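# Flip the remote face up, top end left, on mat

## Task

Get the remote lying face up on the mat with its top end pointing left, and make sure anything already satisfied at the start is still satisfied when the scene ends.

## Robot and tools

ROBOT. Two arms: left_arm (a left hand) and right_arm (a right hand). Each hand is a four-digit hand with index, middle and ring fingers plus a thumb, driven by 16 motors. The left hand mirrors the right. Base roots in the scene frame: left_arm at (-0.030, +0.335, +0.028) m, right_arm at (+0.012, -0.348, +0.019) m, both turned almost not at all about z. A camera stand sits behind the arms.

FRAMES. Scene frame: origin at table-top height midway between the nominal bases, +x out over the table, +z up, +y toward left_arm (this is not the same as the left side of an image). Fixed cameras and the table use the scene frame. Each arm's end_effector_position, end_effector_quat_wxyz, Hand target, velocities and wrist-camera poses are in that arm's own base frame. Reported positions may be off by a few cm, more when the arm is stretched far.

HAND POINT (right hand; for the left hand mirror it, so +x points toward the thumb and the mast's x values flip sign). +z runs along the straight fingers toward the tips, +x across the palm away from the thumb, +y outward from the palm face (the face is at y = -0.062). Straight fingertips end about 0.139 m beyond the knuckles at z = -0.017. A rigid mast at the wrist, x +0.05 to +0.10, z -0.16 to -0.11, reaching to y = +0.06, can collide. Fingertips have rubber caps.

execute_actions(actions, cameras). actions is a list of actions; each action is a list of up to 15 rows, one per 1/30 s step, and an action lasts 0.5 s (a short action repeats its last row). Each row is 48 numbers, all in [-1, 1], always both arms: positions 1-6 are left_arm dx, dy, dz, rx, ry, rz; 7-22 the left hand's 16 motor goals; 23 left current_limit; 24 left speed; 25-30 right_arm dx..rz; 31-46 right hand motors; 47 right current_limit; 48 right speed.

Arm numbers are offsets, not poses: each is measured from that arm's Hand target as it was when the action began, along that arm's base axes. Every row inside one action is relative to that same starting target, so rows do not accumulate, but each new action or call starts from the updated target, so a repeated offset moves further. Scale: 1.0 = 0.6 m for dx, dy, dz and 180 degrees for rx, ry, rz, which together form one rotation vector applied about the target's position. A translation longer than 1.0 is shortened along its direction.

Hand numbers are absolute goals, each scaled linearly between a hinge's two stops. Order per hand: index_mcp, index_abd, index_pip, index_dip, middle_mcp, middle_abd, middle_pip, middle_dip, ring_mcp, ring_abd, ring_pip, ring_dip, thumb_cmc, thumb_axl, thumb_mcp, thumb_ipl. Going toward -1 curls things. Straight values: _mcp +0.75 (range -18 to +128 deg), _abd 0.00 (-60 to +60, toward -1 swings away from the thumb), _pip +0.58 (-29 to +108), _dip +0.70 (-21 to +117), thumb_cmc +0.71 (-20 to +120, toward -1 brings the thumb in front of the palm), thumb_axl +0.68 (-27 to +140, rolls the thumb), thumb_mcp +0.23 (-69 to +109), thumb_ipl +0.17 (-77 to +108). A 0 is a real goal; to keep a hand as it is, resend its hand_goal, hand_current_limit and hand_speed. current_limit maps -1..+1 onto 0..550 mA (floor 11 mA) for every motor; speed maps to (speed+1)/2 of 8.5 rad/s. Starting values are +0.4 and -0.6; what you last sent stays active. A finger presses only while its goal lies past the object's surface.

cameras: list of names (cam_head_left, cam_head_right, cam_high, cam_left_wrist, cam_right_wrist), ["all"] or []. Omitted/null gives all images only when actions is empty, otherwise none. An unknown name invalidates the call. An empty actions list also shows fields that normal results may omit.

zoom_image(camera, region): region [x0, y0, x1, y1] in pixels of that camera's latest image (672x504, origin top-left), at most 504 by 504. read_manual(section) returns licence text only. finished_scene(scene=1) ends the scene permanently; the result must hold without the robot touching it.

CONTROL BEHAVIOUR. Each step the commanded orientation is limited to within 40 degrees of the measured one, then damped inverse kinematics moves the joints, favouring position. The hand often stops short of the Hand target; waiting does not help, but another action (even all zeros) asks again, and if still short send the remaining distance as an offset. Tiny moves may not start. The right arm sags under load, so aim higher. To release a push, command the target back beyond the hand point. Near-singular wrist poses can swing the whole arm.

RESULTS. Per arm: end_effector_position (m), end_effector_quat_wxyz, Hand target, joint positions, joint velocities (may show "within noise"), joint torques (include gravity; positive toward larger joint angle; numbers 3 and 4 wrap at ±28 N m), and some intermediate step positions. Per hand, in motor order: hand_goal, hand_measured, hand_current_ma (positive pushes toward -1), hand_state (moving, goal, blocked, overload), hand_current_limit, hand_speed.

AVOID. A motor at 495 mA or more for a net 5 s shuts off for 10 s and lets go. Joint motors heat when holding loads, stretched or pushing unreachably: MOTOR HOT appears at 85 °C, and at 100 °C the arm goes limp for 30-60 s (OVER-TEMPERATURE FAULT). Any arm stop discards hand commands sent meanwhile. Do not let the remote or anything leave the table, drop things from height, let go of moving parts, slam into the table or fixed objects, or let the hands touch or squeeze each other. Objects may get brief random shoves. The simulation keeps running while you think, holding the last command.

Each tool is called after ">>>" by a JSON object that holds its "fn" and its "kwargs".

## Session

>>> {"fn": "execute_actions", "kwargs": {"actions": []}}

Scene clock: 0.00 s.
left_arm: end_effector_position=(+0.5084, -0.2342, +0.2118) hand_goal=(+0.754, +0.000, +0.576, +0.696, +0.754, +0.000, +0.576, +0.696, +0.754, +0.000, +0.576, +0.696, +0.714, +0.678, +0.226, +0.168) hand_measured=(+0.754, +0.000, +0.576, +0.696, +0.754, +0.000, +0.576, +0.696, +0.754, +0.000, +0.576, +0.696, +0.714, +0.678, +0.226, +0.168) hand_current_ma=(+0, +0, +0, +0, +0, +0, +0, +0, +0, +0, +0, +0, +0, +0, +0, +0) hand_state=(goal, goal, goal, goal, goal, goal, goal, goal, goal, goal, goal, goal, goal, goal, goal, goal) hand_current_limit=0.40 hand_speed=-0.60 end_effector_quat_wxyz=(+0.400, +0.644, +0.533, -0.376) | right_arm: end_effector_position=(+0.4892, +0.1166, +0.2638) hand_goal=(+0.754, +0.000, +0.576, +0.696, +0.754, +0.000, +0.576, +0.696, +0.754, +0.000, +0.576, +0.696, +0.714, +0.678, +0.226, +0.168) hand_measured=(+0.754, +0.000, +0.576, +0.696, +0.754, +0.000, +0.576, +0.696, +0.754, +0.000, +0.576, +0.696, +0.714, +0.678, +0.226, +0.168) hand_current_ma=(+0, +0, +0, +0, +0, +0, +0, +0, +0, +0, +0, +0, +0, +0, +0, +0) hand_state=(goal, goal, goal, goal, goal, goal, goal, goal, goal, goal, goal, goal, goal, goal, goal, goal) hand_current_limit=0.40 hand_speed=-0.60 end_effector_quat_wxyz=(+0.056, +0.205, +0.932, +0.294)
Joint positions: left_arm=[-0.17 1.514 1.114 -0.93 1.149 -0.14] | right_arm=[-0.069 1.368 1.144 -1.122 -0.569 -1.142]
Joint velocities: within noise
Joint torques (N m): no reading
Heat: left arm: hottest shoulder 27 °C; right arm: hottest elbow 26 °C.
Hand target: left_arm +0.5150, -0.2354, +0.2227; +0.407, +0.647, +0.528, -0.370 | right_arm +0.4955, +0.1161, +0.2755; +0.069, +0.201, +0.931, +0.296

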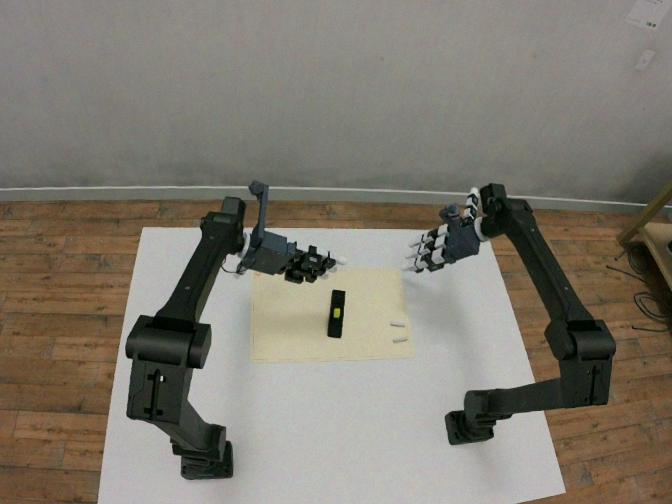

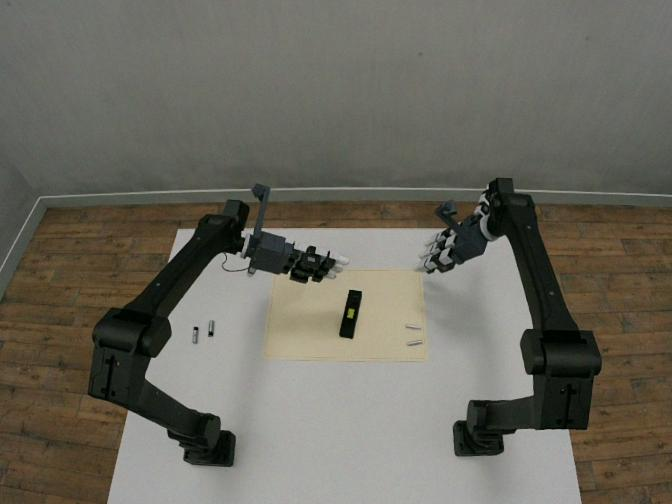

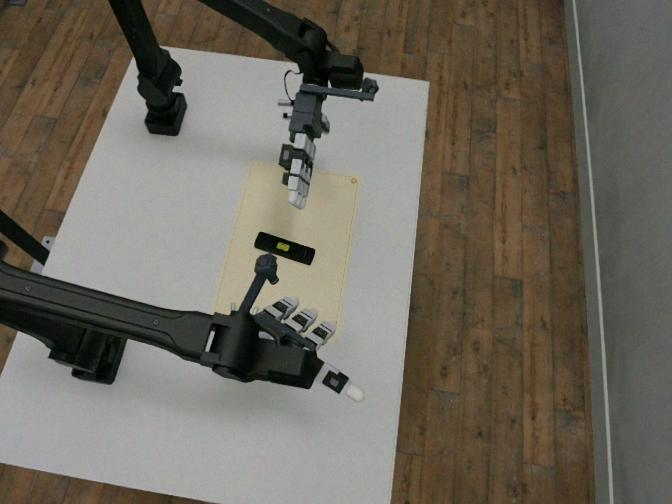

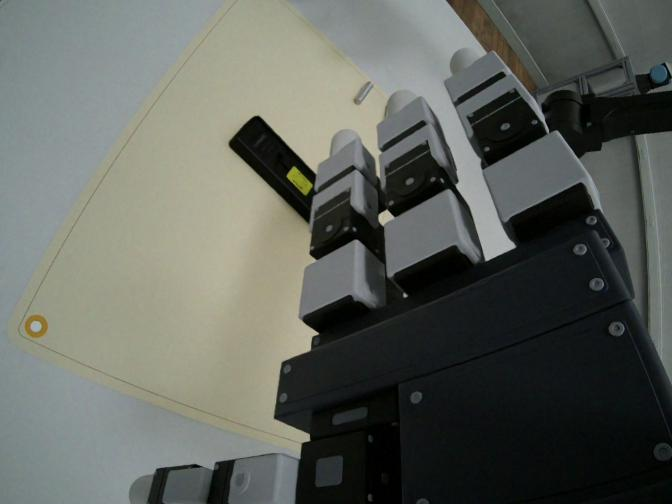

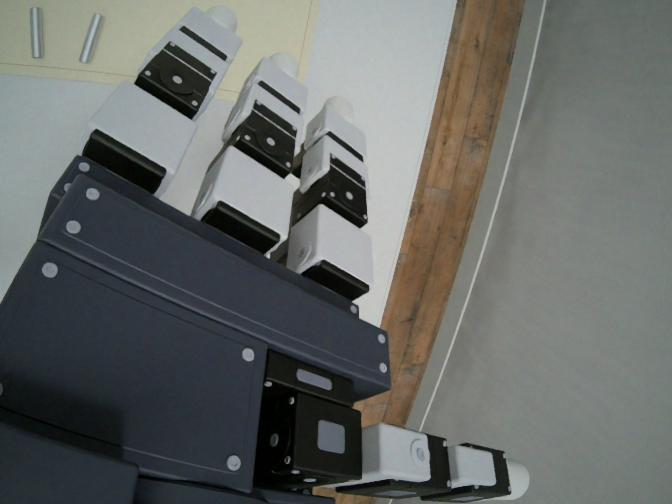

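>>> {"fn": "zoom_image", "kwargs": {"camera": "cam_left_wrist", "region": [200, 50, 400, 250]}}

>>> {"fn": "zoom_image", "kwargs": {"camera": "cam_head_right", "region": [250, 250, 450, 380]}}

>>> {"fn": "zoom_image", "kwargs": {"camera": "cam_high", "region": [200, 150, 400, 340]}}

>>> {"fn": "zoom_image", "kwargs": {"camera": "cam_head_right", "region": [160, 260, 280, 380]}}

Scaled by 2.520 from the camera's 672x504 image, which has a finer 960x720 frame.

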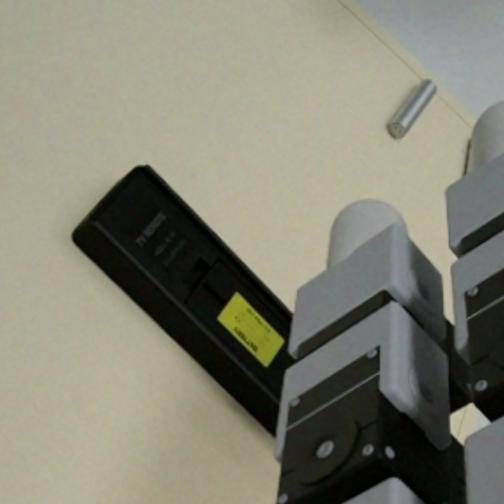

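Scaled by 2.520 from the camera's 672x504 image, which has a finer 960x720 frame.

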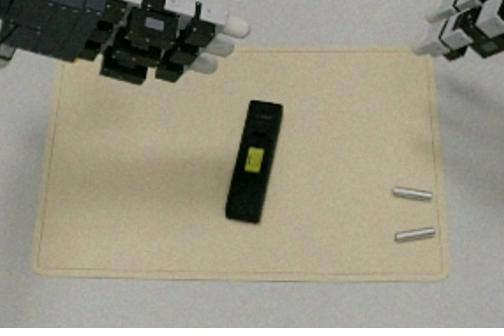

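Scaled by 2.520 from the camera's 672x504 image, which has a finer 960x720 frame.

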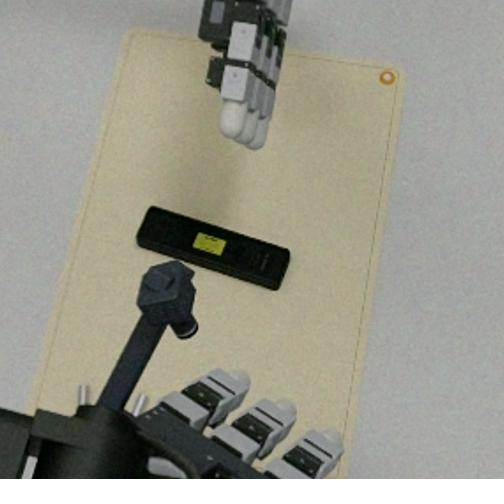

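Scaled by 4.200 from the camera's 672x504 image, which has a finer 960x720 frame.

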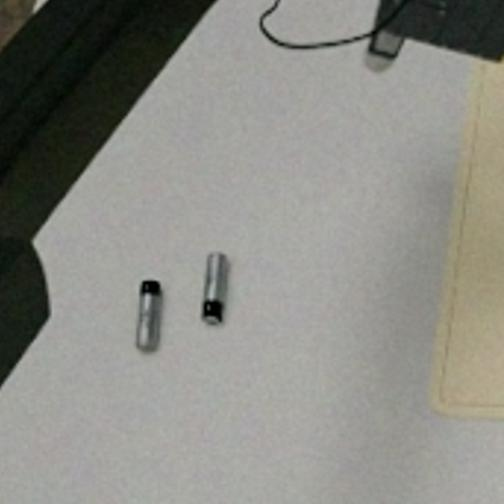

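>>> {"fn": "zoom_image", "kwargs": {"camera": "cam_left_wrist", "region": [220, 110, 320, 210]}}

Scaled by 5.040 from the camera's 672x504 image, which has a finer 960x720 frame.

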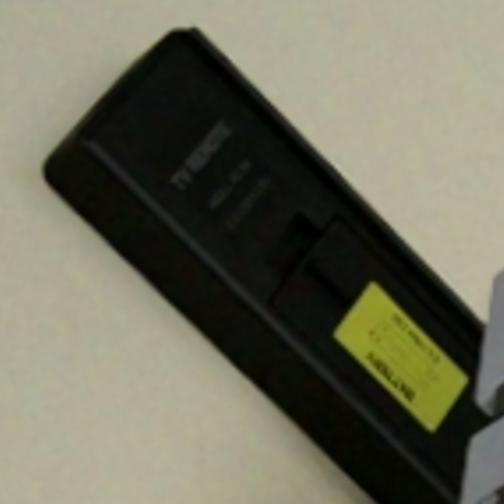

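>>> {"fn": "zoom_image", "kwargs": {"camera": "cam_right_wrist", "region": [60, 0, 400, 300]}}

>>> {"fn": "zoom_image", "kwargs": {"camera": "cam_left_wrist", "region": [280, 30, 620, 330]}}

Scaled by 1.482 from the camera's 672x504 image, which has a finer 960x720 frame.

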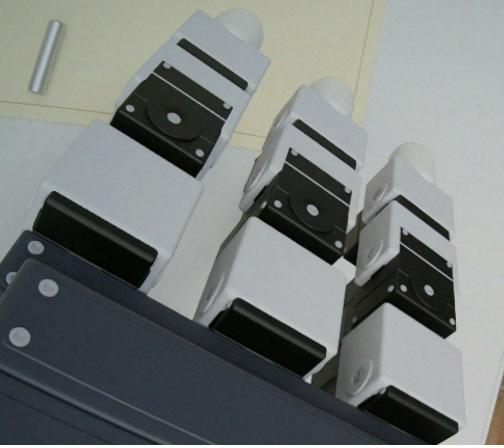

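Scaled by 1.482 from the camera's 672x504 image, which has a finer 960x720 frame.

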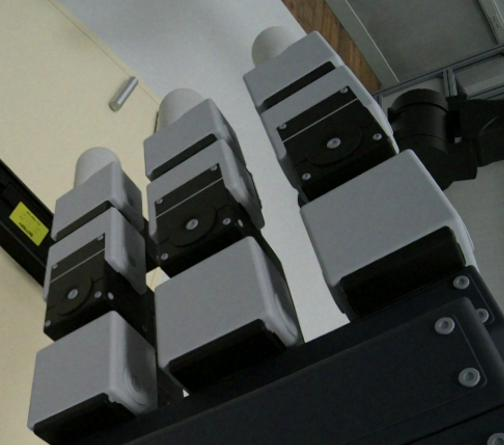

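>>> {"fn": "execute_actions", "kwargs": {"actions": [[[-0.059,-0.0595,-0.011,0.1236,-0.005,0.0023,0.754,-0.09,0.576,0.696,-0.479,0,-0.299,0.261,0.754,0.09,0.576,0.696,0.714,0.678,0.226,0.168,0.4,-0.6,-0.02,-0.07,0.03,0,0,0,0.754,0,0.576,0.696,0.754,0,0.576,0.696,0.754,0,0.576,0.696,0.714,0.678,0.226,0.168,0.4,-0.6]],[[-0.059,-0.0595,-0.011,0.1236,-0.005,0.0023,0.754,-0.09,0.576,0.696,-0.479,0,-0.299,0.261,0.754,0.09,0.576,0.696,0.714,0.678,0.226,0.168,0.4,-0.6,-0.02,-0.07,0.03,0,0,0,0.754,0,0.576,0.696,0.754,0,0.576,0.696,0.754,0,0.576,0.696,0.714,0.678,0.226,0.168,0.4,-0.6]],[[-0.059,-0.0595,-0.011,0.1236,-0.005,0.0023,0.754,-0.09,0.576,0.696,-0.479,0,-0.299,0.261,0.754,0.09,0.576,0.696,0.714,0.678,0.226,0.168,0.4,-0.6,-0.02,-0.07,0.03,0,0,0,0.754,0,0.576,0.696,0.754,0,0.576,0.696,0.754,0,0.576,0.696,0.714,0.678,0.226,0.168,0.4,-0.6]]], "cameras": ["all"]}}

Scene clock: 325.27 s.
left_arm: end_effector_position=(+0.3956, -0.3379, +0.1869) hand_goal=(+0.754, -0.090, +0.576, +0.696, -0.478, +0.000, -0.298, +0.262, +0.754, +0.090, +0.576, +0.696, +0.714, +0.678, +0.226, +0.168) hand_measured=(+0.754, -0.088, +0.576, +0.696, -0.458, +0.002, -0.294, +0.264, +0.754, +0.090, +0.576, +0.696, +0.714, +0.678, +0.222, +0.168) hand_current_ma=(-2, +6, +2, +0, +68, +5, +11, +6, -2, +1, +2, +0, +0, -2, -13, -1) hand_state=(goal, goal, goal, goal, goal, goal, goal, goal, goal, goal, goal, goal, goal, goal, goal, goal) hand_current_limit=0.40 hand_speed=-0.60 end_effector_quat_wxyz=(-0.013, +0.774, +0.634, -0.003) | right_arm: end_effector_position=(+0.4474, -0.0048, +0.3099) hand_goal=(+0.754, +0.000, +0.576, +0.696, +0.754, +0.000, +0.576, +0.696, +0.754, +0.000, +0.576, +0.696, +0.714, +0.678, +0.226, +0.168) hand_measured=(+0.758, +0.000, +0.576, +0.696, +0.758, +0.000, +0.576, +0.696, +0.758, +0.000, +0.576, +0.696, +0.718, +0.678, +0.224, +0.168) hand_current_ma=(+6, +0, +1, +0, +7, +0, +1, +0, +5, +0, +1, +0, +7, -1, -4, +0) hand_state=(goal, goal, goal, goal, goal, goal, goal, goal, goal, goal, goal, goal, goal, goal, goal, goal) hand_current_limit=0.40 hand_speed=-0.60 end_effector_quat_wxyz=(+0.049, +0.211, +0.930, +0.297)
Joint positions: left_arm=[-0.838 1.579 1.388 -1.407 0.004 -0.639] | right_arm=[-0.395 1.359 1.262 -1.479 -0.612 -1.52]
Joint torques (N m): left_arm=[2.02 -11.63 11.29 -0.34 -0.42 -0.14] | right_arm=[-2.37 -4.89 12.62 -0.1 -1 -0.15]
Heat: left arm: hottest shoulder 32 °C; right arm: hottest elbow 37 °C.
Hand target: left_arm +0.4087, -0.3426, +0.2029; +0.000, +0.767, +0.641, +0.000 | right_arm +0.4595, -0.0099, +0.3294; +0.069, +0.201, +0.931, +0.295
Off the commanded pose: left_arm 0.021 m, 2 deg | right_arm 0.024 m, 3 deg.
Step readings (end_effector_position of left_arm | right_arm):
0: (+0.5084, -0.2342, +0.2118) | (+0.4892, +0.1166, +0.2638)
1: (+0.5087, -0.2337, +0.2107) | (+0.4892, +0.1166, +0.2638)
2: (+0.5097, -0.2301, +0.2036) | (+0.4881, +0.1161, +0.2637)
4: (+0.5075, -0.2249, +0.1905) | (+0.4837, +0.1104, +0.2629)
8: (+0.4851, -0.2488, +0.1909) | (+0.4791, +0.0866, +0.2609)
15: (+0.4669, -0.2685, +0.1976) | (+0.4744, +0.0753, +0.2608)
16: (+0.4674, -0.2666, +0.1962) | (+0.4737, +0.0756, +0.2608)
17: (+0.4687, -0.2613, +0.1916) | (+0.4722, +0.0752, +0.2615)
19: (+0.4686, -0.2539, +0.1852) | (+0.4678, +0.0701, +0.2644)
23: (+0.4438, -0.2830, +0.1860) | (+0.4646, +0.0460, +0.2729)
30: (+0.4305, -0.3042, +0.1998) | (+0.4629, +0.0344, +0.2827)
31: (+0.4318, -0.3024, +0.2002) | (+0.4622, +0.0348, +0.2830)
32: (+0.4347, -0.2961, +0.2007) | (+0.4606, +0.0343, +0.2841)
34: (+0.4359, -0.2895, +0.2020) | (+0.4562, +0.0292, +0.2884)
38: (+0.4130, -0.3219, +0.1994) | (+0.4527, +0.0047, +0.2997)
45: (+0.3949, -0.3404, +0.1838) | (+0.4497, -0.0062, +0.3097)
camera_calibration:
cam_left_wrist: T_world_to_cam=[[-0.781111, -0.622951, -0.0424036, 0.0766565], [-0.445405, 0.508319, 0.737039, 0.167039], [-0.437585, 0.594596, -0.674519, 0.628793], [0, 0, 0, 1]] pos_world=[0.409427, -0.411033, 0.304269]
cam_right_wrist: T_world_to_cam=[[0.922345, 0.182218, 0.340699, -0.482164], [0.0628839, -0.940843, 0.332957, -0.187262], [0.381215, -0.285677, -0.87924, 0.222703], [0, 0, 0, 1]] pos_world=[0.3716, -0.0247036, 0.422433]

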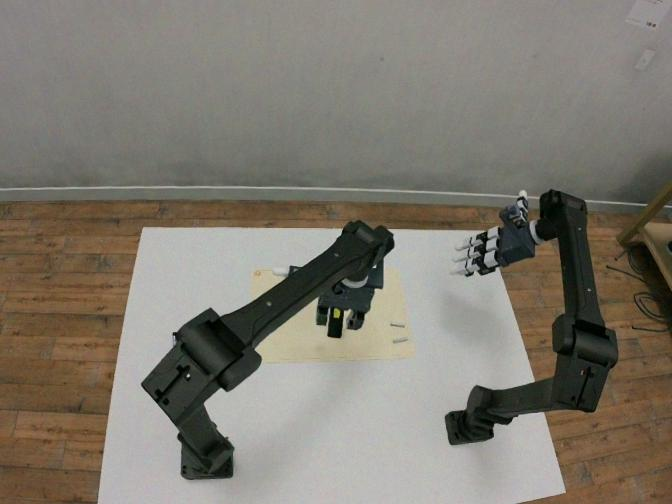

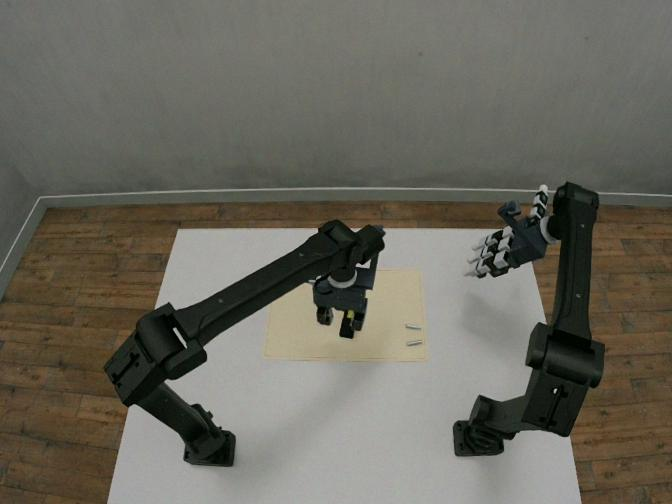

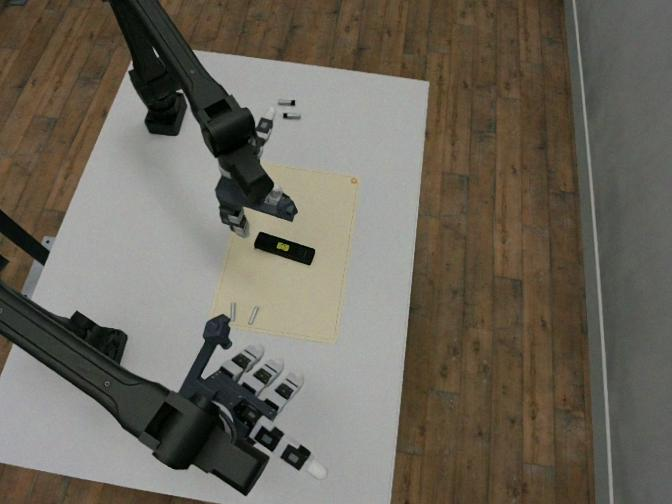

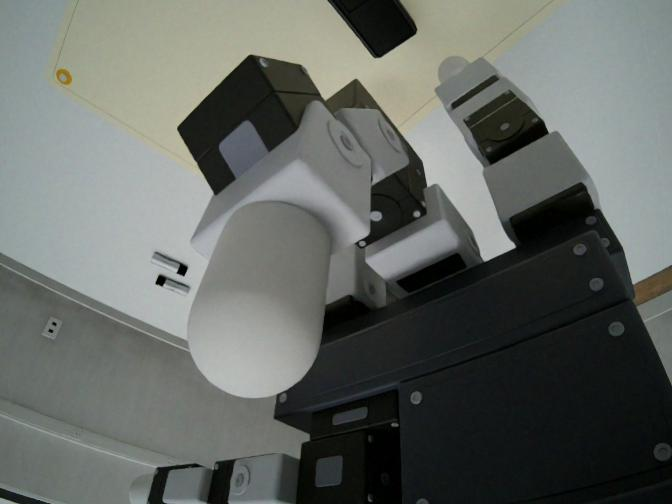

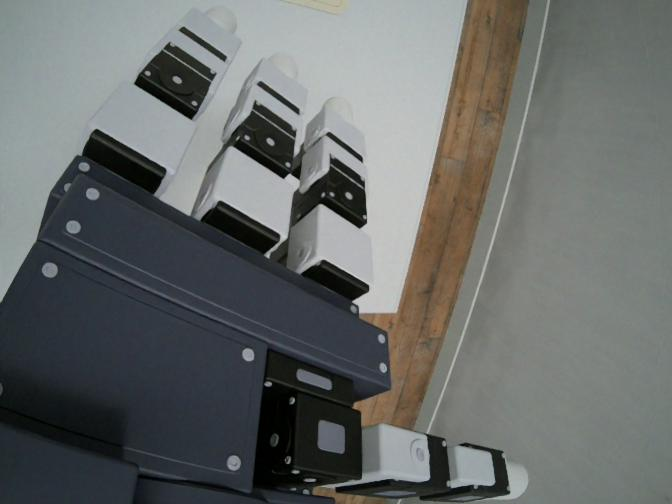

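>>> {"fn": "execute_actions", "kwargs": {"actions": [[[0.02,-0.008,0.02,0,0,0,0.754,-0.09,0.576,0.696,1,0,1,1,0.754,0.09,0.576,0.696,0.714,0.678,0.226,0.168,0.4,-0.6,0,0,0,0,0,0,0.754,0,0.576,0.696,0.754,0,0.576,0.696,0.754,0,0.576,0.696,0.714,0.678,0.226,0.168,0.4,-0.6]],[[0,0,0,0,0,0,0.754,-0.09,0.576,0.696,1,0,1,1,0.754,0.09,0.576,0.696,0.714,0.678,0.226,0.168,0.4,-0.6,0,0,0,0,0,0,0.754,0,0.576,0.696,0.754,0,0.576,0.696,0.754,0,0.576,0.696,0.714,0.678,0.226,0.168,0.4,-0.6]]], "cameras": ["cam_head_left","cam_head_right","cam_high","cam_left_wrist"]}}

>>> {"fn": "zoom_image", "kwargs": {"camera": "cam_left_wrist", "region": [200, 0, 600, 300]}}

>>> {"fn": "zoom_image", "kwargs": {"camera": "cam_high", "region": [190, 160, 350, 280]}}

>>> {"fn": "zoom_image", "kwargs": {"camera": "cam_head_left", "region": [270, 240, 430, 360]}}

Scene clock: 337.23 s.
left_arm: end_effector_position=(+0.4060, -0.3438, +0.2017) hand_goal=(+0.754, -0.090, +0.576, +0.696, +1.000, +0.000, +1.000, +1.000, +0.754, +0.090, +0.576, +0.696, +0.714, +0.678, +0.226, +0.168) hand_measured=(+0.754, -0.088, +0.576, +0.696, +0.986, +0.002, +0.994, +0.998, +0.754, +0.090, +0.576, +0.696, +0.714, +0.678, +0.222, +0.168) hand_current_ma=(-2, +6, +2, +0, -45, +5, -14, -6, -2, +1, +2, +0, +0, -2, -13, -1) hand_state=(goal, goal, goal, goal, goal, goal, goal, goal, goal, goal, goal, goal, goal, goal, goal, goal) hand_current_limit=0.40 hand_speed=-0.60 end_effector_quat_wxyz=(-0.012, +0.771, +0.637, -0.002) | right_arm: end_effector_position=(+0.4473, -0.0047, +0.3099) hand_goal=(+0.754, +0.000, +0.576, +0.696, +0.754, +0.000, +0.576, +0.696, +0.754, +0.000, +0.576, +0.696, +0.714, +0.678, +0.226, +0.168) hand_measured=(+0.758, +0.000, +0.576, +0.696, +0.758, +0.000, +0.576, +0.696, +0.758, +0.000, +0.576, +0.696, +0.718, +0.678, +0.224, +0.168) hand_current_ma=(+6, +0, +1, +0, +7, +0, +1, +0, +5, +0, +1, +0, +7, -1, -4, +0) hand_state=(goal, goal, goal, goal, goal, goal, goal, goal, goal, goal, goal, goal, goal, goal, goal, goal) hand_current_limit=0.40 hand_speed=-0.60 end_effector_quat_wxyz=(+0.050, +0.211, +0.930, +0.297)
Joint positions: left_arm=[-0.831 1.601 1.453 -1.447 0.003 -0.64] | right_arm=[-0.395 1.359 1.262 -1.479 -0.612 -1.522]
Joint torques (N m): left_arm=[2.43 -11.63 11.37 -0.38 -0.33 -0.05] | right_arm=[-0.97 -5.54 12.7 0.05 -0.96 -0.11]
Heat: left arm: hottest shoulder 32 °C; right arm: hottest elbow 38 °C.
Hand target: left_arm +0.4207, -0.3474, +0.2148; +0.000, +0.767, +0.642, +0.000 | right_arm +0.4595, -0.0099, +0.3294; +0.069, +0.201, +0.931, +0.295
Off the commanded pose: left_arm 0.020 m, 2 deg | right_arm 0.024 m, 2 deg.
Step readings (end_effector_position of left_arm | right_arm):
0: (+0.3956, -0.3379, +0.1869) | (+0.4474, -0.0048, +0.3099)
1: (+0.3956, -0.3379, +0.1871) | (+0.4474, -0.0048, +0.3099)
2: (+0.3958, -0.3378, +0.1879) | (+0.4474, -0.0048, +0.3099)
4: (+0.3978, -0.3381, +0.1911) | (+0.4474, -0.0048, +0.3099)
8: (+0.4041, -0.3434, +0.2014) | (+0.4473, -0.0048, +0.3099)
15: (+0.4061, -0.3438, +0.2051) | (+0.4473, -0.0047, +0.3099)
16: (+0.4060, -0.3437, +0.2046) | (+0.4473, -0.0047, +0.3099)
17: (+0.4060, -0.3437, +0.2040) | (+0.4473, -0.0047, +0.3099)
19: (+0.4060, -0.3438, +0.2029) | (+0.4473, -0.0047, +0.3099)
23: (+0.4061, -0.3438, +0.2017) | (+0.4473, -0.0047, +0.3099)
30: (+0.4060, -0.3438, +0.2017) | (+0.4473, -0.0047, +0.3099)
camera_calibration:
cam_left_wrist: T_world_to_cam=[[-0.776239, -0.628945, -0.0433749, 0.0779041], [-0.45103, 0.505952, 0.735244, 0.165533], [-0.440483, 0.590289, -0.676413, 0.646786], [0, 0, 0, 1]] pos_world=[0.420031, -0.416545, 0.319166]
Images, in order (width x height): cam_head_left 672x504, cam_head_right 672x504, cam_high 672x504, cam_left_wrist 672x504.

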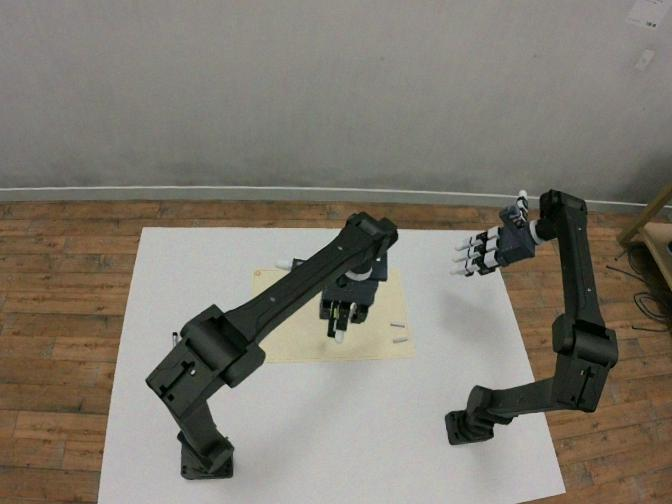

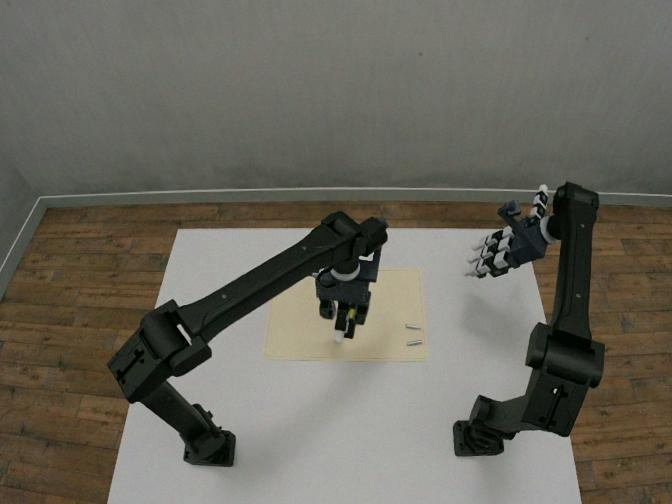

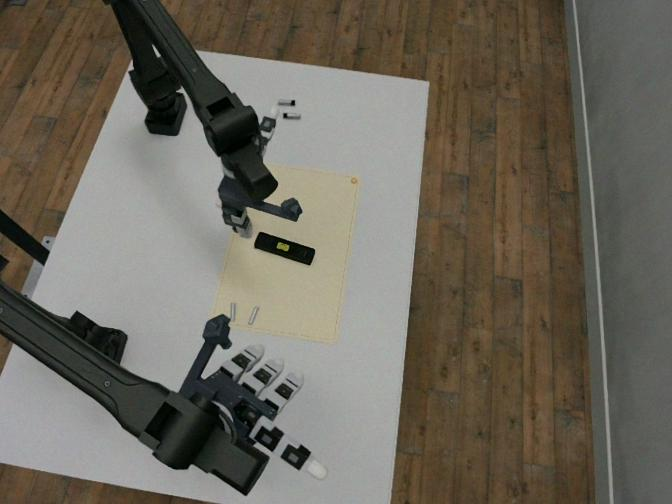

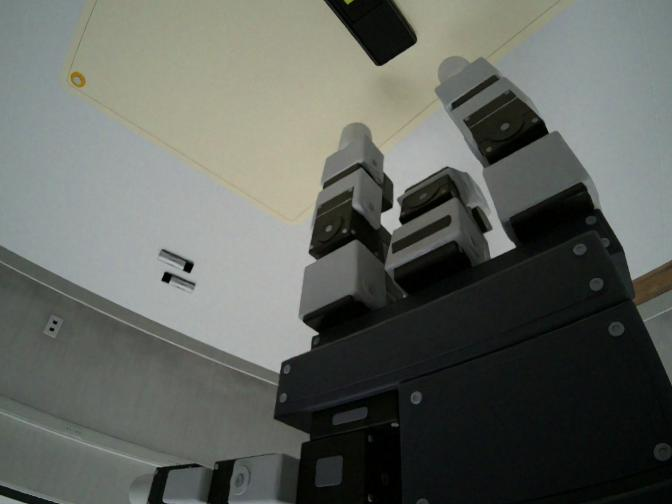

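Scaled by 1.260 from the camera's 672x504 image, which has a finer 960x720 frame.

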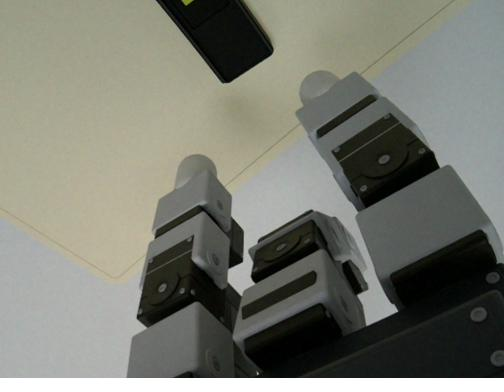

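Scaled by 3.150 from the camera's 672x504 image, which has a finer 960x720 frame.

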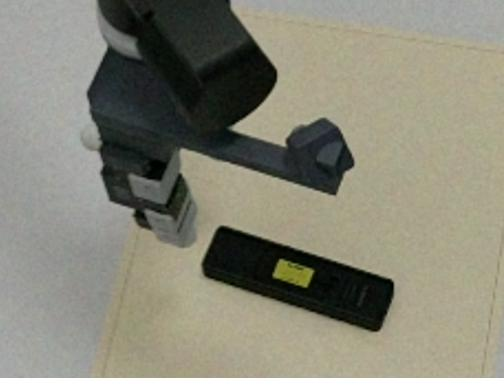

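Scaled by 3.150 from the camera's 672x504 image, which has a finer 960x720 frame.

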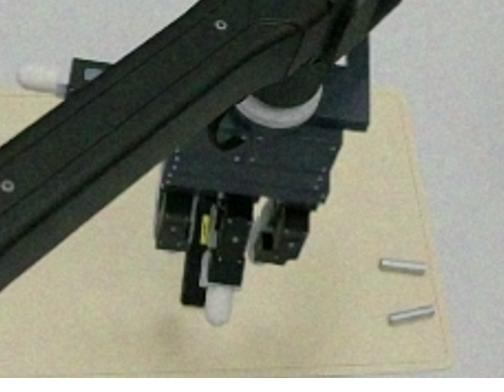

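>>> {"fn": "execute_actions", "kwargs": {"actions": [[[0.003,-0.002,-0.06,0,0,0,0.754,-0.08,0.576,0.696,1,0,1,1,0.754,0.08,0.576,0.696,0.714,0.678,0.226,0.168,0.4,-0.6,0,0,0,0,0,0,0.754,0,0.576,0.696,0.754,0,0.576,0.696,0.754,0,0.576,0.696,0.714,0.678,0.226,0.168,0.4,-0.6]],[[0.003,-0.002,-0.06,0,0,0,0.754,-0.08,0.576,0.696,1,0,1,1,0.754,0.08,0.576,0.696,0.714,0.678,0.226,0.168,0.4,-0.6,0,0,0,0,0,0,0.754,0,0.576,0.696,0.754,0,0.576,0.696,0.754,0,0.576,0.696,0.714,0.678,0.226,0.168,0.4,-0.6]],[[0,0,0,0,0,0,0.754,-0.08,0.576,0.696,1,0,1,1,0.754,0.08,0.576,0.696,0.714,0.678,0.226,0.168,0.4,-0.6,0,0,0,0,0,0,0.754,0,0.576,0.696,0.754,0,0.576,0.696,0.754,0,0.576,0.696,0.714,0.678,0.226,0.168,0.4,-0.6]]], "cameras": ["cam_head_right","cam_high","cam_left_wrist"]}}

>>> {"fn": "zoom_image", "kwargs": {"camera": "cam_left_wrist", "region": [250, 0, 550, 240]}}

>>> {"fn": "zoom_image", "kwargs": {"camera": "cam_high", "region": [190, 160, 350, 280]}}

Scene clock: 365.17 s.
left_arm: end_effector_position=(+0.4164, -0.3539, +0.1452) hand_goal=(+0.754, -0.080, +0.576, +0.696, +1.000, +0.000, +1.000, +1.000, +0.754, +0.080, +0.576, +0.696, +0.714, +0.678, +0.226, +0.168) hand_measured=(+0.754, -0.082, +0.576, +0.696, +0.988, +0.002, +0.994, +0.998, +0.754, +0.082, +0.576, +0.696, +0.714, +0.678, +0.222, +0.168) hand_current_ma=(-2, -5, +2, +0, -40, +5, -14, -6, -2, +5, +2, +0, +0, -2, -13, -1) hand_state=(goal, goal, goal, goal, goal, goal, goal, goal, goal, goal, goal, goal, goal, goal, goal, goal) hand_current_limit=0.40 hand_speed=-0.60 end_effector_quat_wxyz=(-0.003, +0.771, +0.637, -0.002) | right_arm: end_effector_position=(+0.4473, -0.0047, +0.3099) hand_goal=(+0.754, +0.000, +0.576, +0.696, +0.754, +0.000, +0.576, +0.696, +0.754, +0.000, +0.576, +0.696, +0.714, +0.678, +0.226, +0.168) hand_measured=(+0.758, +0.000, +0.576, +0.696, +0.758, +0.000, +0.576, +0.696, +0.758, +0.000, +0.576, +0.696, +0.718, +0.678, +0.224, +0.168) hand_current_ma=(+6, +0, +1, +0, +7, +0, +1, +0, +5, +0, +1, +0, +7, -1, -4, +0) hand_state=(goal, goal, goal, goal, goal, goal, goal, goal, goal, goal, goal, goal, goal, goal, goal, goal) hand_current_limit=0.40 hand_speed=-0.60 end_effector_quat_wxyz=(+0.050, +0.211, +0.930, +0.297)
Joint positions: left_arm=[-0.829 1.659 1.371 -1.289 0.003 -0.64] | right_arm=[-0.395 1.359 1.262 -1.479 -0.612 -1.522]
Joint torques (N m): left_arm=[2.55 -12.75 7.36 0.49 -0.32 -0.02] | right_arm=[-1.44 -5.13 12.52 0.1 -1.01 -0.15]
Heat: left arm: hottest elbow 33 °C; right arm: hottest elbow 40 °C.
Hand target: left_arm +0.4244, -0.3497, +0.1428; +0.000, +0.767, +0.642, +0.000 | right_arm +0.4595, -0.0099, +0.3294; +0.069, +0.201, +0.931, +0.295
Off the commanded pose: left_arm 0.009 m, 1 deg | right_arm 0.024 m, 2 deg.
Step readings (end_effector_position of left_arm | right_arm):
0: (+0.4060, -0.3438, +0.2017) | (+0.4473, -0.0047, +0.3099)
1: (+0.4060, -0.3438, +0.2017) | (+0.4473, -0.0047, +0.3099)
2: (+0.4063, -0.3441, +0.2016) | (+0.4473, -0.0047, +0.3099)
4: (+0.4092, -0.3473, +0.2014) | (+0.4473, -0.0047, +0.3099)
8: (+0.4143, -0.3529, +0.1962) | (+0.4473, -0.0047, +0.3099)
15: (+0.4141, -0.3527, +0.1844) | (+0.4473, -0.0047, +0.3099)
16: (+0.4144, -0.3526, +0.1838) | (+0.4473, -0.0047, +0.3099)
17: (+0.4149, -0.3532, +0.1822) | (+0.4473, -0.0047, +0.3099)
19: (+0.4162, -0.3546, +0.1770) | (+0.4473, -0.0047, +0.3099)
23: (+0.4149, -0.3529, +0.1582) | (+0.4473, -0.0047, +0.3099)
30: (+0.4160, -0.3538, +0.1451) | (+0.4473, -0.0047, +0.3099)
31: (+0.4160, -0.3539, +0.1451) | (+0.4473, -0.0047, +0.3099)
32: (+0.4163, -0.3538, +0.1452) | (+0.4473, -0.0047, +0.3099)
34: (+0.4164, -0.3539, +0.1452) | (+0.4473, -0.0047, +0.3099)
38: (+0.4164, -0.3539, +0.1452) | (+0.4473, -0.0047, +0.3099)
45: (+0.4164, -0.3539, +0.1452) | (+0.4473, -0.0047, +0.3099)
camera_calibration:
cam_left_wrist: T_world_to_cam=[[-0.774743, -0.630711, -0.044466, 0.0759722], [-0.460652, 0.514877, 0.722981, 0.225855], [-0.433098, 0.580608, -0.689436, 0.614505], [0, 0, 0, 1]] pos_world=[0.42904, -0.425157, 0.263751]
Images, in order (width x height): cam_head_right 672x504, cam_high 672x504, cam_left_wrist 672x504.

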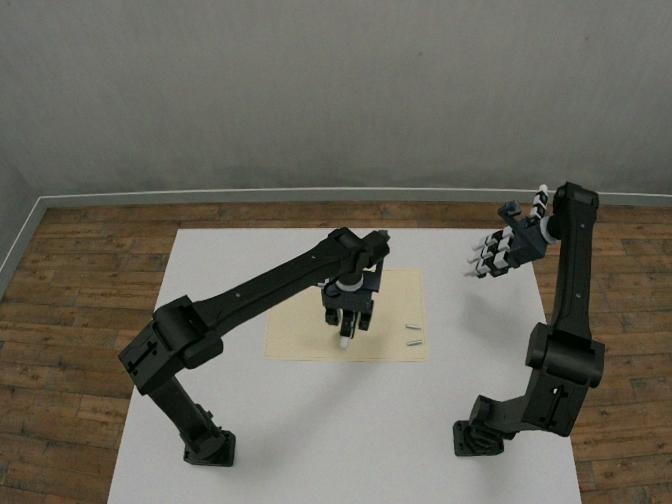

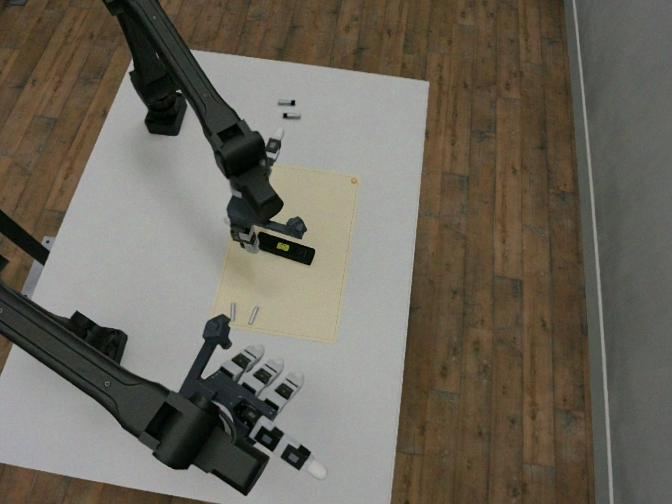

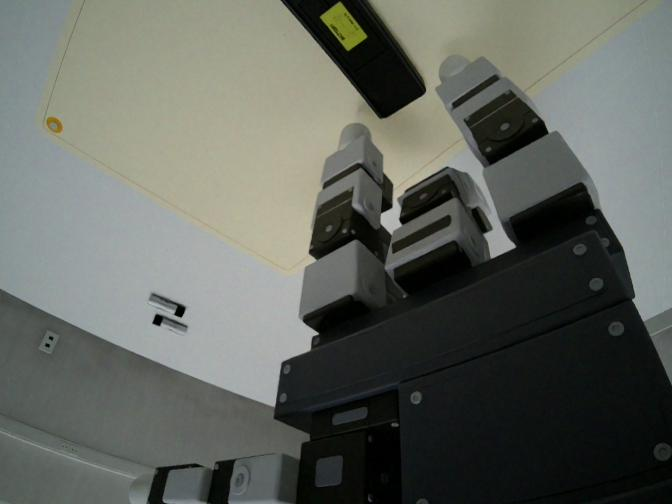

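Scaled by 1.680 from the camera's 672x504 image, which has a finer 960x720 frame.

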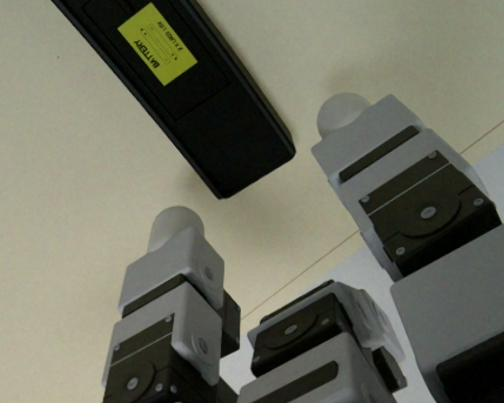

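Scaled by 3.150 from the camera's 672x504 image, which has a finer 960x720 frame.

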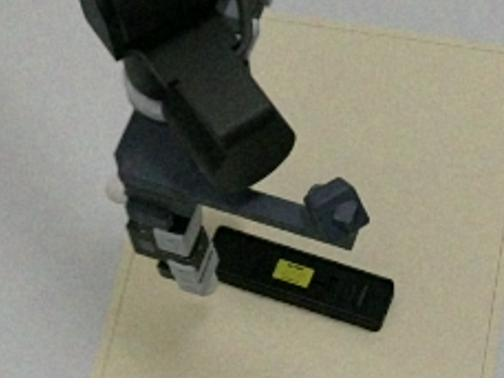

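>>> {"fn": "execute_actions", "kwargs": {"actions": [[[-0.0117,0.0142,-0.02,0,0,-0.005,0.754,-0.08,0.576,0.696,1,0,1,1,0.754,0.08,0.576,0.696,0.714,0.678,0.226,0.168,0.4,-0.6,0,0,0,0,0,0,0.754,0,0.576,0.696,0.754,0,0.576,0.696,0.754,0,0.576,0.696,0.714,0.678,0.226,0.168,0.4,-0.6]]], "cameras": ["cam_left_wrist"]}}

>>> {"fn": "zoom_image", "kwargs": {"camera": "cam_left_wrist", "region": [250, 0, 550, 240]}}

Scene clock: 383.87 s.
left_arm: end_effector_position=(+0.4100, -0.3455, +0.1244) hand_goal=(+0.754, -0.080, +0.576, +0.696, +1.000, +0.000, +1.000, +1.000, +0.754, +0.080, +0.576, +0.696, +0.714, +0.678, +0.226, +0.168) hand_measured=(+0.754, -0.082, +0.576, +0.696, +0.988, +0.002, +0.994, +0.998, +0.754, +0.082, +0.576, +0.696, +0.714, +0.678, +0.222, +0.168) hand_current_ma=(-2, -5, +2, +0, -40, +5, -14, -6, -2, +5, +2, +0, +0, -2, -13, -1) hand_state=(goal, goal, goal, goal, goal, goal, goal, goal, goal, goal, goal, goal, goal, goal, goal, goal) hand_current_limit=0.40 hand_speed=-0.60 end_effector_quat_wxyz=(-0.011, +0.774, +0.633, -0.002) | right_arm: end_effector_position=(+0.4473, -0.0047, +0.3099) hand_goal=(+0.754, +0.000, +0.576, +0.696, +0.754, +0.000, +0.576, +0.696, +0.754, +0.000, +0.576, +0.696, +0.714, +0.678, +0.226, +0.168) hand_measured=(+0.758, +0.000, +0.576, +0.696, +0.758, +0.000, +0.576, +0.696, +0.758, +0.000, +0.576, +0.696, +0.718, +0.678, +0.224, +0.168) hand_current_ma=(+6, +0, +1, +0, +7, +0, +1, +0, +5, +0, +1, +0, +7, -1, -4, +0) hand_state=(goal, goal, goal, goal, goal, goal, goal, goal, goal, goal, goal, goal, goal, goal, goal, goal) hand_current_limit=0.40 hand_speed=-0.60 end_effector_quat_wxyz=(+0.050, +0.211, +0.930, +0.297)
Joint positions: left_arm=[-0.826 1.658 1.315 -1.251 0.003 -0.626] | right_arm=[-0.395 1.359 1.262 -1.479 -0.612 -1.522]
Joint torques (N m): left_arm=[2.55 -13.74 7.04 0.39 -0.35 0.01] | right_arm=[-0.21 -4.84 12.6 -0.14 -1.04 -0.21]
Heat: left arm: hottest shoulder 32 °C; right arm: hottest elbow 41 °C.
Hand target: left_arm +0.4172, -0.3412, +0.1308; -0.001, +0.772, +0.635, +0.000 | right_arm +0.4595, -0.0099, +0.3294; +0.069, +0.201, +0.931, +0.295
Off the commanded pose: left_arm 0.011 m, 1 deg | right_arm 0.024 m, 2 deg.
Step readings (end_effector_position of left_arm | right_arm):
0: (+0.4164, -0.3539, +0.1452) | (+0.4473, -0.0047, +0.3099)
1: (+0.4163, -0.3539, +0.1450) | (+0.4473, -0.0047, +0.3099)
2: (+0.4164, -0.3540, +0.1440) | (+0.4473, -0.0047, +0.3099)
4: (+0.4156, -0.3530, +0.1399) | (+0.4473, -0.0047, +0.3099)
8: (+0.4102, -0.3461, +0.1271) | (+0.4473, -0.0047, +0.3099)
15: (+0.4099, -0.3452, +0.1243) | (+0.4473, -0.0047, +0.3099)
camera_calibration:
cam_left_wrist: T_world_to_cam=[[-0.782152, -0.621594, -0.0431183, 0.0814919], [-0.446614, 0.511029, 0.734429, 0.225042], [-0.434482, 0.593692, -0.677315, 0.596073], [0, 0, 0, 1]] pos_world=[0.423229, -0.418232, 0.241965]
Images, in order (width x height): cam_left_wrist 672x504.

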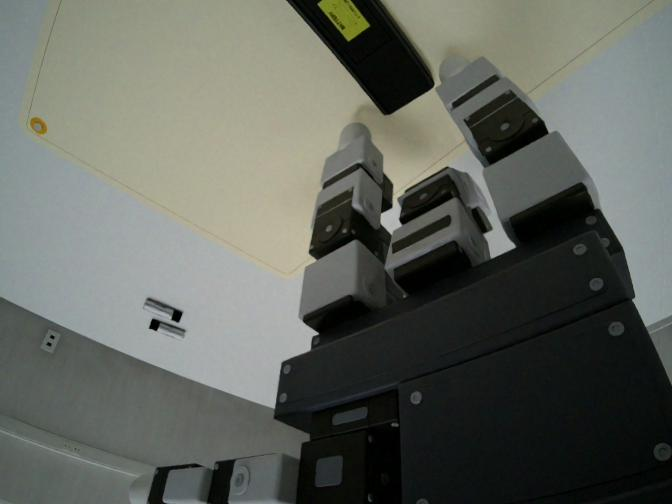

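Scaled by 1.680 from the camera's 672x504 image, which has a finer 960x720 frame.

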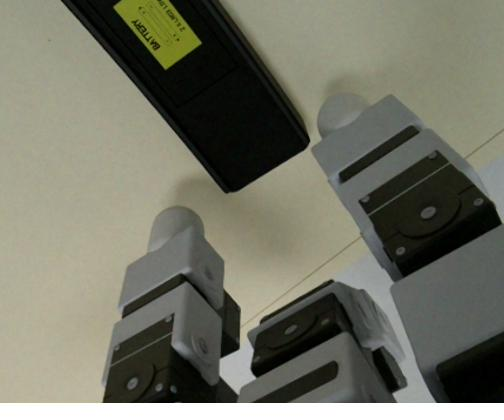

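>>> {"fn": "execute_actions", "kwargs": {"actions": [[[0,0,-0.03,0,0,0,0.754,-0.08,0.576,0.696,1,0,1,1,0.754,0.08,0.576,0.696,0.714,0.678,0.226,0.168,0.4,-0.6,0,0,0,0,0,0,0.754,0,0.576,0.696,0.754,0,0.576,0.696,0.754,0,0.576,0.696,0.714,0.678,0.226,0.168,0.4,-0.6]],[[0,0,-0.03,0,0,0,0.754,-0.08,0.576,0.696,1,0,1,1,0.754,0.08,0.576,0.696,0.714,0.678,0.226,0.168,0.4,-0.6,0,0,0,0,0,0,0.754,0,0.576,0.696,0.754,0,0.576,0.696,0.754,0,0.576,0.696,0.714,0.678,0.226,0.168,0.4,-0.6]]], "cameras": ["cam_left_wrist","cam_high"]}}

>>> {"fn": "zoom_image", "kwargs": {"camera": "cam_left_wrist", "region": [250, 0, 550, 240]}}

>>> {"fn": "zoom_image", "kwargs": {"camera": "cam_high", "region": [190, 180, 350, 300]}}

Scene clock: 399.60 s.
left_arm: end_effector_position=(+0.4104, -0.3459, +0.1032) hand_goal=(+0.754, -0.080, +0.576, +0.696, +1.000, +0.000, +1.000, +1.000, +0.754, +0.080, +0.576, +0.696, +0.714, +0.678, +0.226, +0.168) hand_measured=(+0.754, -0.082, +0.576, +0.696, +0.988, +0.002, +0.994, +0.998, +0.756, +0.084, +0.578, +0.696, +0.714, +0.678, +0.222, +0.168) hand_current_ma=(-2, -5, +2, +0, -40, +5, -14, -6, +3, +9, +2, +0, +0, -2, -13, -1) hand_state=(goal, goal, goal, goal, goal, goal, goal, goal, goal, goal, goal, goal, goal, goal, goal, goal) hand_current_limit=0.40 hand_speed=-0.60 end_effector_quat_wxyz=(+0.002, +0.775, +0.632, -0.001) | right_arm: end_effector_position=(+0.4473, -0.0047, +0.3099) hand_goal=(+0.754, +0.000, +0.576, +0.696, +0.754, +0.000, +0.576, +0.696, +0.754, +0.000, +0.576, +0.696, +0.714, +0.678, +0.226, +0.168) hand_measured=(+0.758, +0.000, +0.576, +0.696, +0.758, +0.000, +0.576, +0.696, +0.758, +0.000, +0.576, +0.696, +0.718, +0.678, +0.224, +0.168) hand_current_ma=(+6, +0, +1, +0, +7, +0, +1, +0, +5, +0, +1, +0, +7, -1, -4, +0) hand_state=(goal, goal, goal, goal, goal, goal, goal, goal, goal, goal, goal, goal, goal, goal, goal, goal) hand_current_limit=0.40 hand_speed=-0.60 end_effector_quat_wxyz=(+0.050, +0.211, +0.930, +0.297)
Joint positions: left_arm=[-0.826 1.664 1.259 -1.162 0.003 -0.625] | right_arm=[-0.395 1.359 1.262 -1.479 -0.612 -1.522]
Joint torques (N m): left_arm=[2.43 -11.69 6.72 0.55 -0.32 0.03] | right_arm=[-1.38 -4.48 12.62 -0.14 -1.04 -0.18]
Heat: left arm: hottest shoulder 33 °C; right arm: hottest elbow 41 °C.
Hand target: left_arm +0.4172, -0.3413, +0.0949; +0.000, +0.772, +0.635, +0.000 | right_arm +0.4595, -0.0099, +0.3294; +0.069, +0.201, +0.931, +0.295
Off the commanded pose: left_arm 0.012 m, 1 deg | right_arm 0.024 m, 2 deg.
Step readings (end_effector_position of left_arm | right_arm):
0: (+0.4100, -0.3455, +0.1244) | (+0.4473, -0.0047, +0.3099)
1: (+0.4101, -0.3456, +0.1244) | (+0.4473, -0.0047, +0.3099)
2: (+0.4104, -0.3459, +0.1239) | (+0.4473, -0.0047, +0.3099)
4: (+0.4112, -0.3468, +0.1219) | (+0.4473, -0.0047, +0.3099)
8: (+0.4101, -0.3456, +0.1163) | (+0.4473, -0.0047, +0.3099)
15: (+0.4104, -0.3459, +0.1153) | (+0.4473, -0.0047, +0.3099)
16: (+0.4105, -0.3461, +0.1153) | (+0.4473, -0.0047, +0.3099)
17: (+0.4107, -0.3463, +0.1147) | (+0.4473, -0.0047, +0.3099)
19: (+0.4114, -0.3471, +0.1127) | (+0.4473, -0.0047, +0.3099)
23: (+0.4102, -0.3457, +0.1060) | (+0.4473, -0.0047, +0.3099)
30: (+0.4104, -0.3459, +0.1032) | (+0.4473, -0.0047, +0.3099)
camera_calibration:
cam_left_wrist: T_world_to_cam=[[-0.782063, -0.621538, -0.045474, 0.0808532], [-0.459507, 0.525815, 0.715802, 0.253377], [-0.420987, 0.580698, -0.696822, 0.574083], [0, 0, 0, 1]] pos_world=[0.421342, -0.416345, 0.222343]
Images, in order (width x height): cam_high 672x504, cam_left_wrist 672x504.

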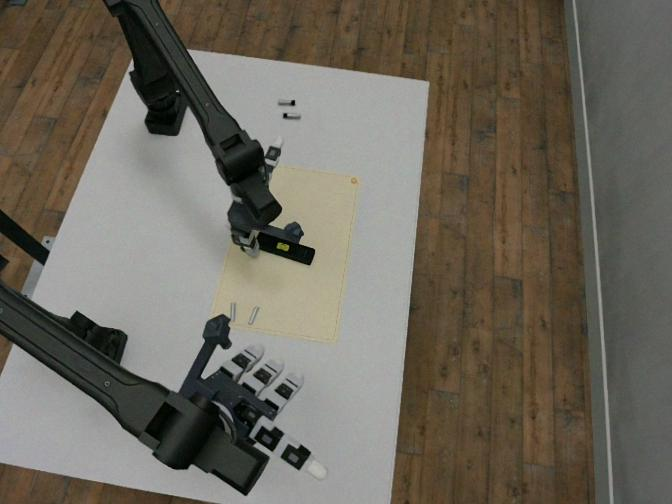

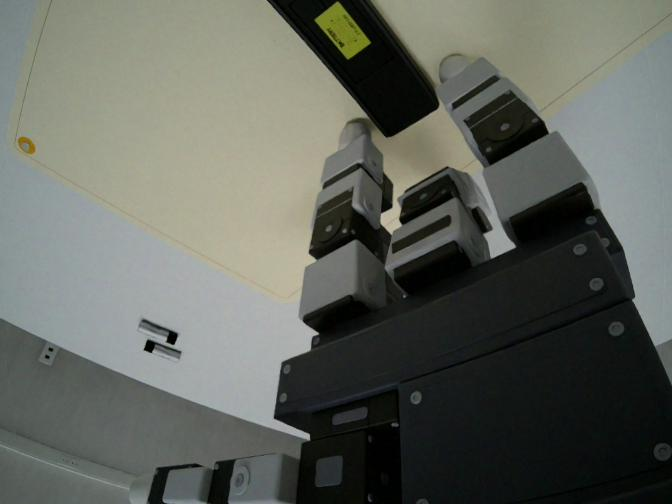

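Scaled by 1.680 from the camera's 672x504 image, which has a finer 960x720 frame.

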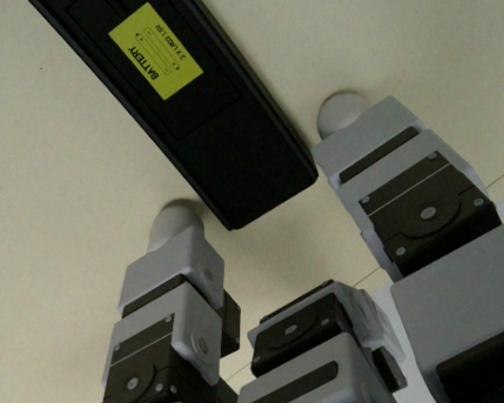

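Scaled by 3.150 from the camera's 672x504 image, which has a finer 960x720 frame.

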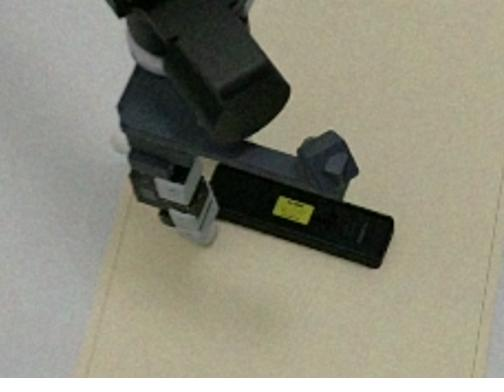

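>>> {"fn": "zoom_image", "kwargs": {"camera": "cam_left_wrist", "region": [330, 40, 490, 160]}}

Scaled by 3.150 from the camera's 672x504 image, which has a finer 960x720 frame.

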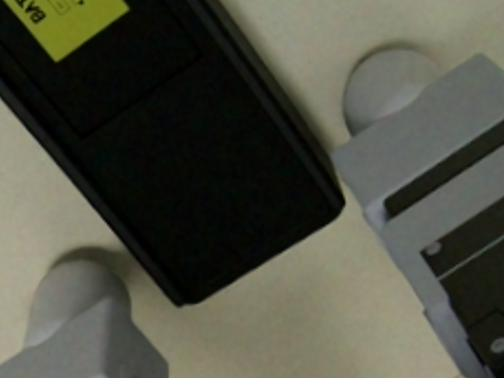

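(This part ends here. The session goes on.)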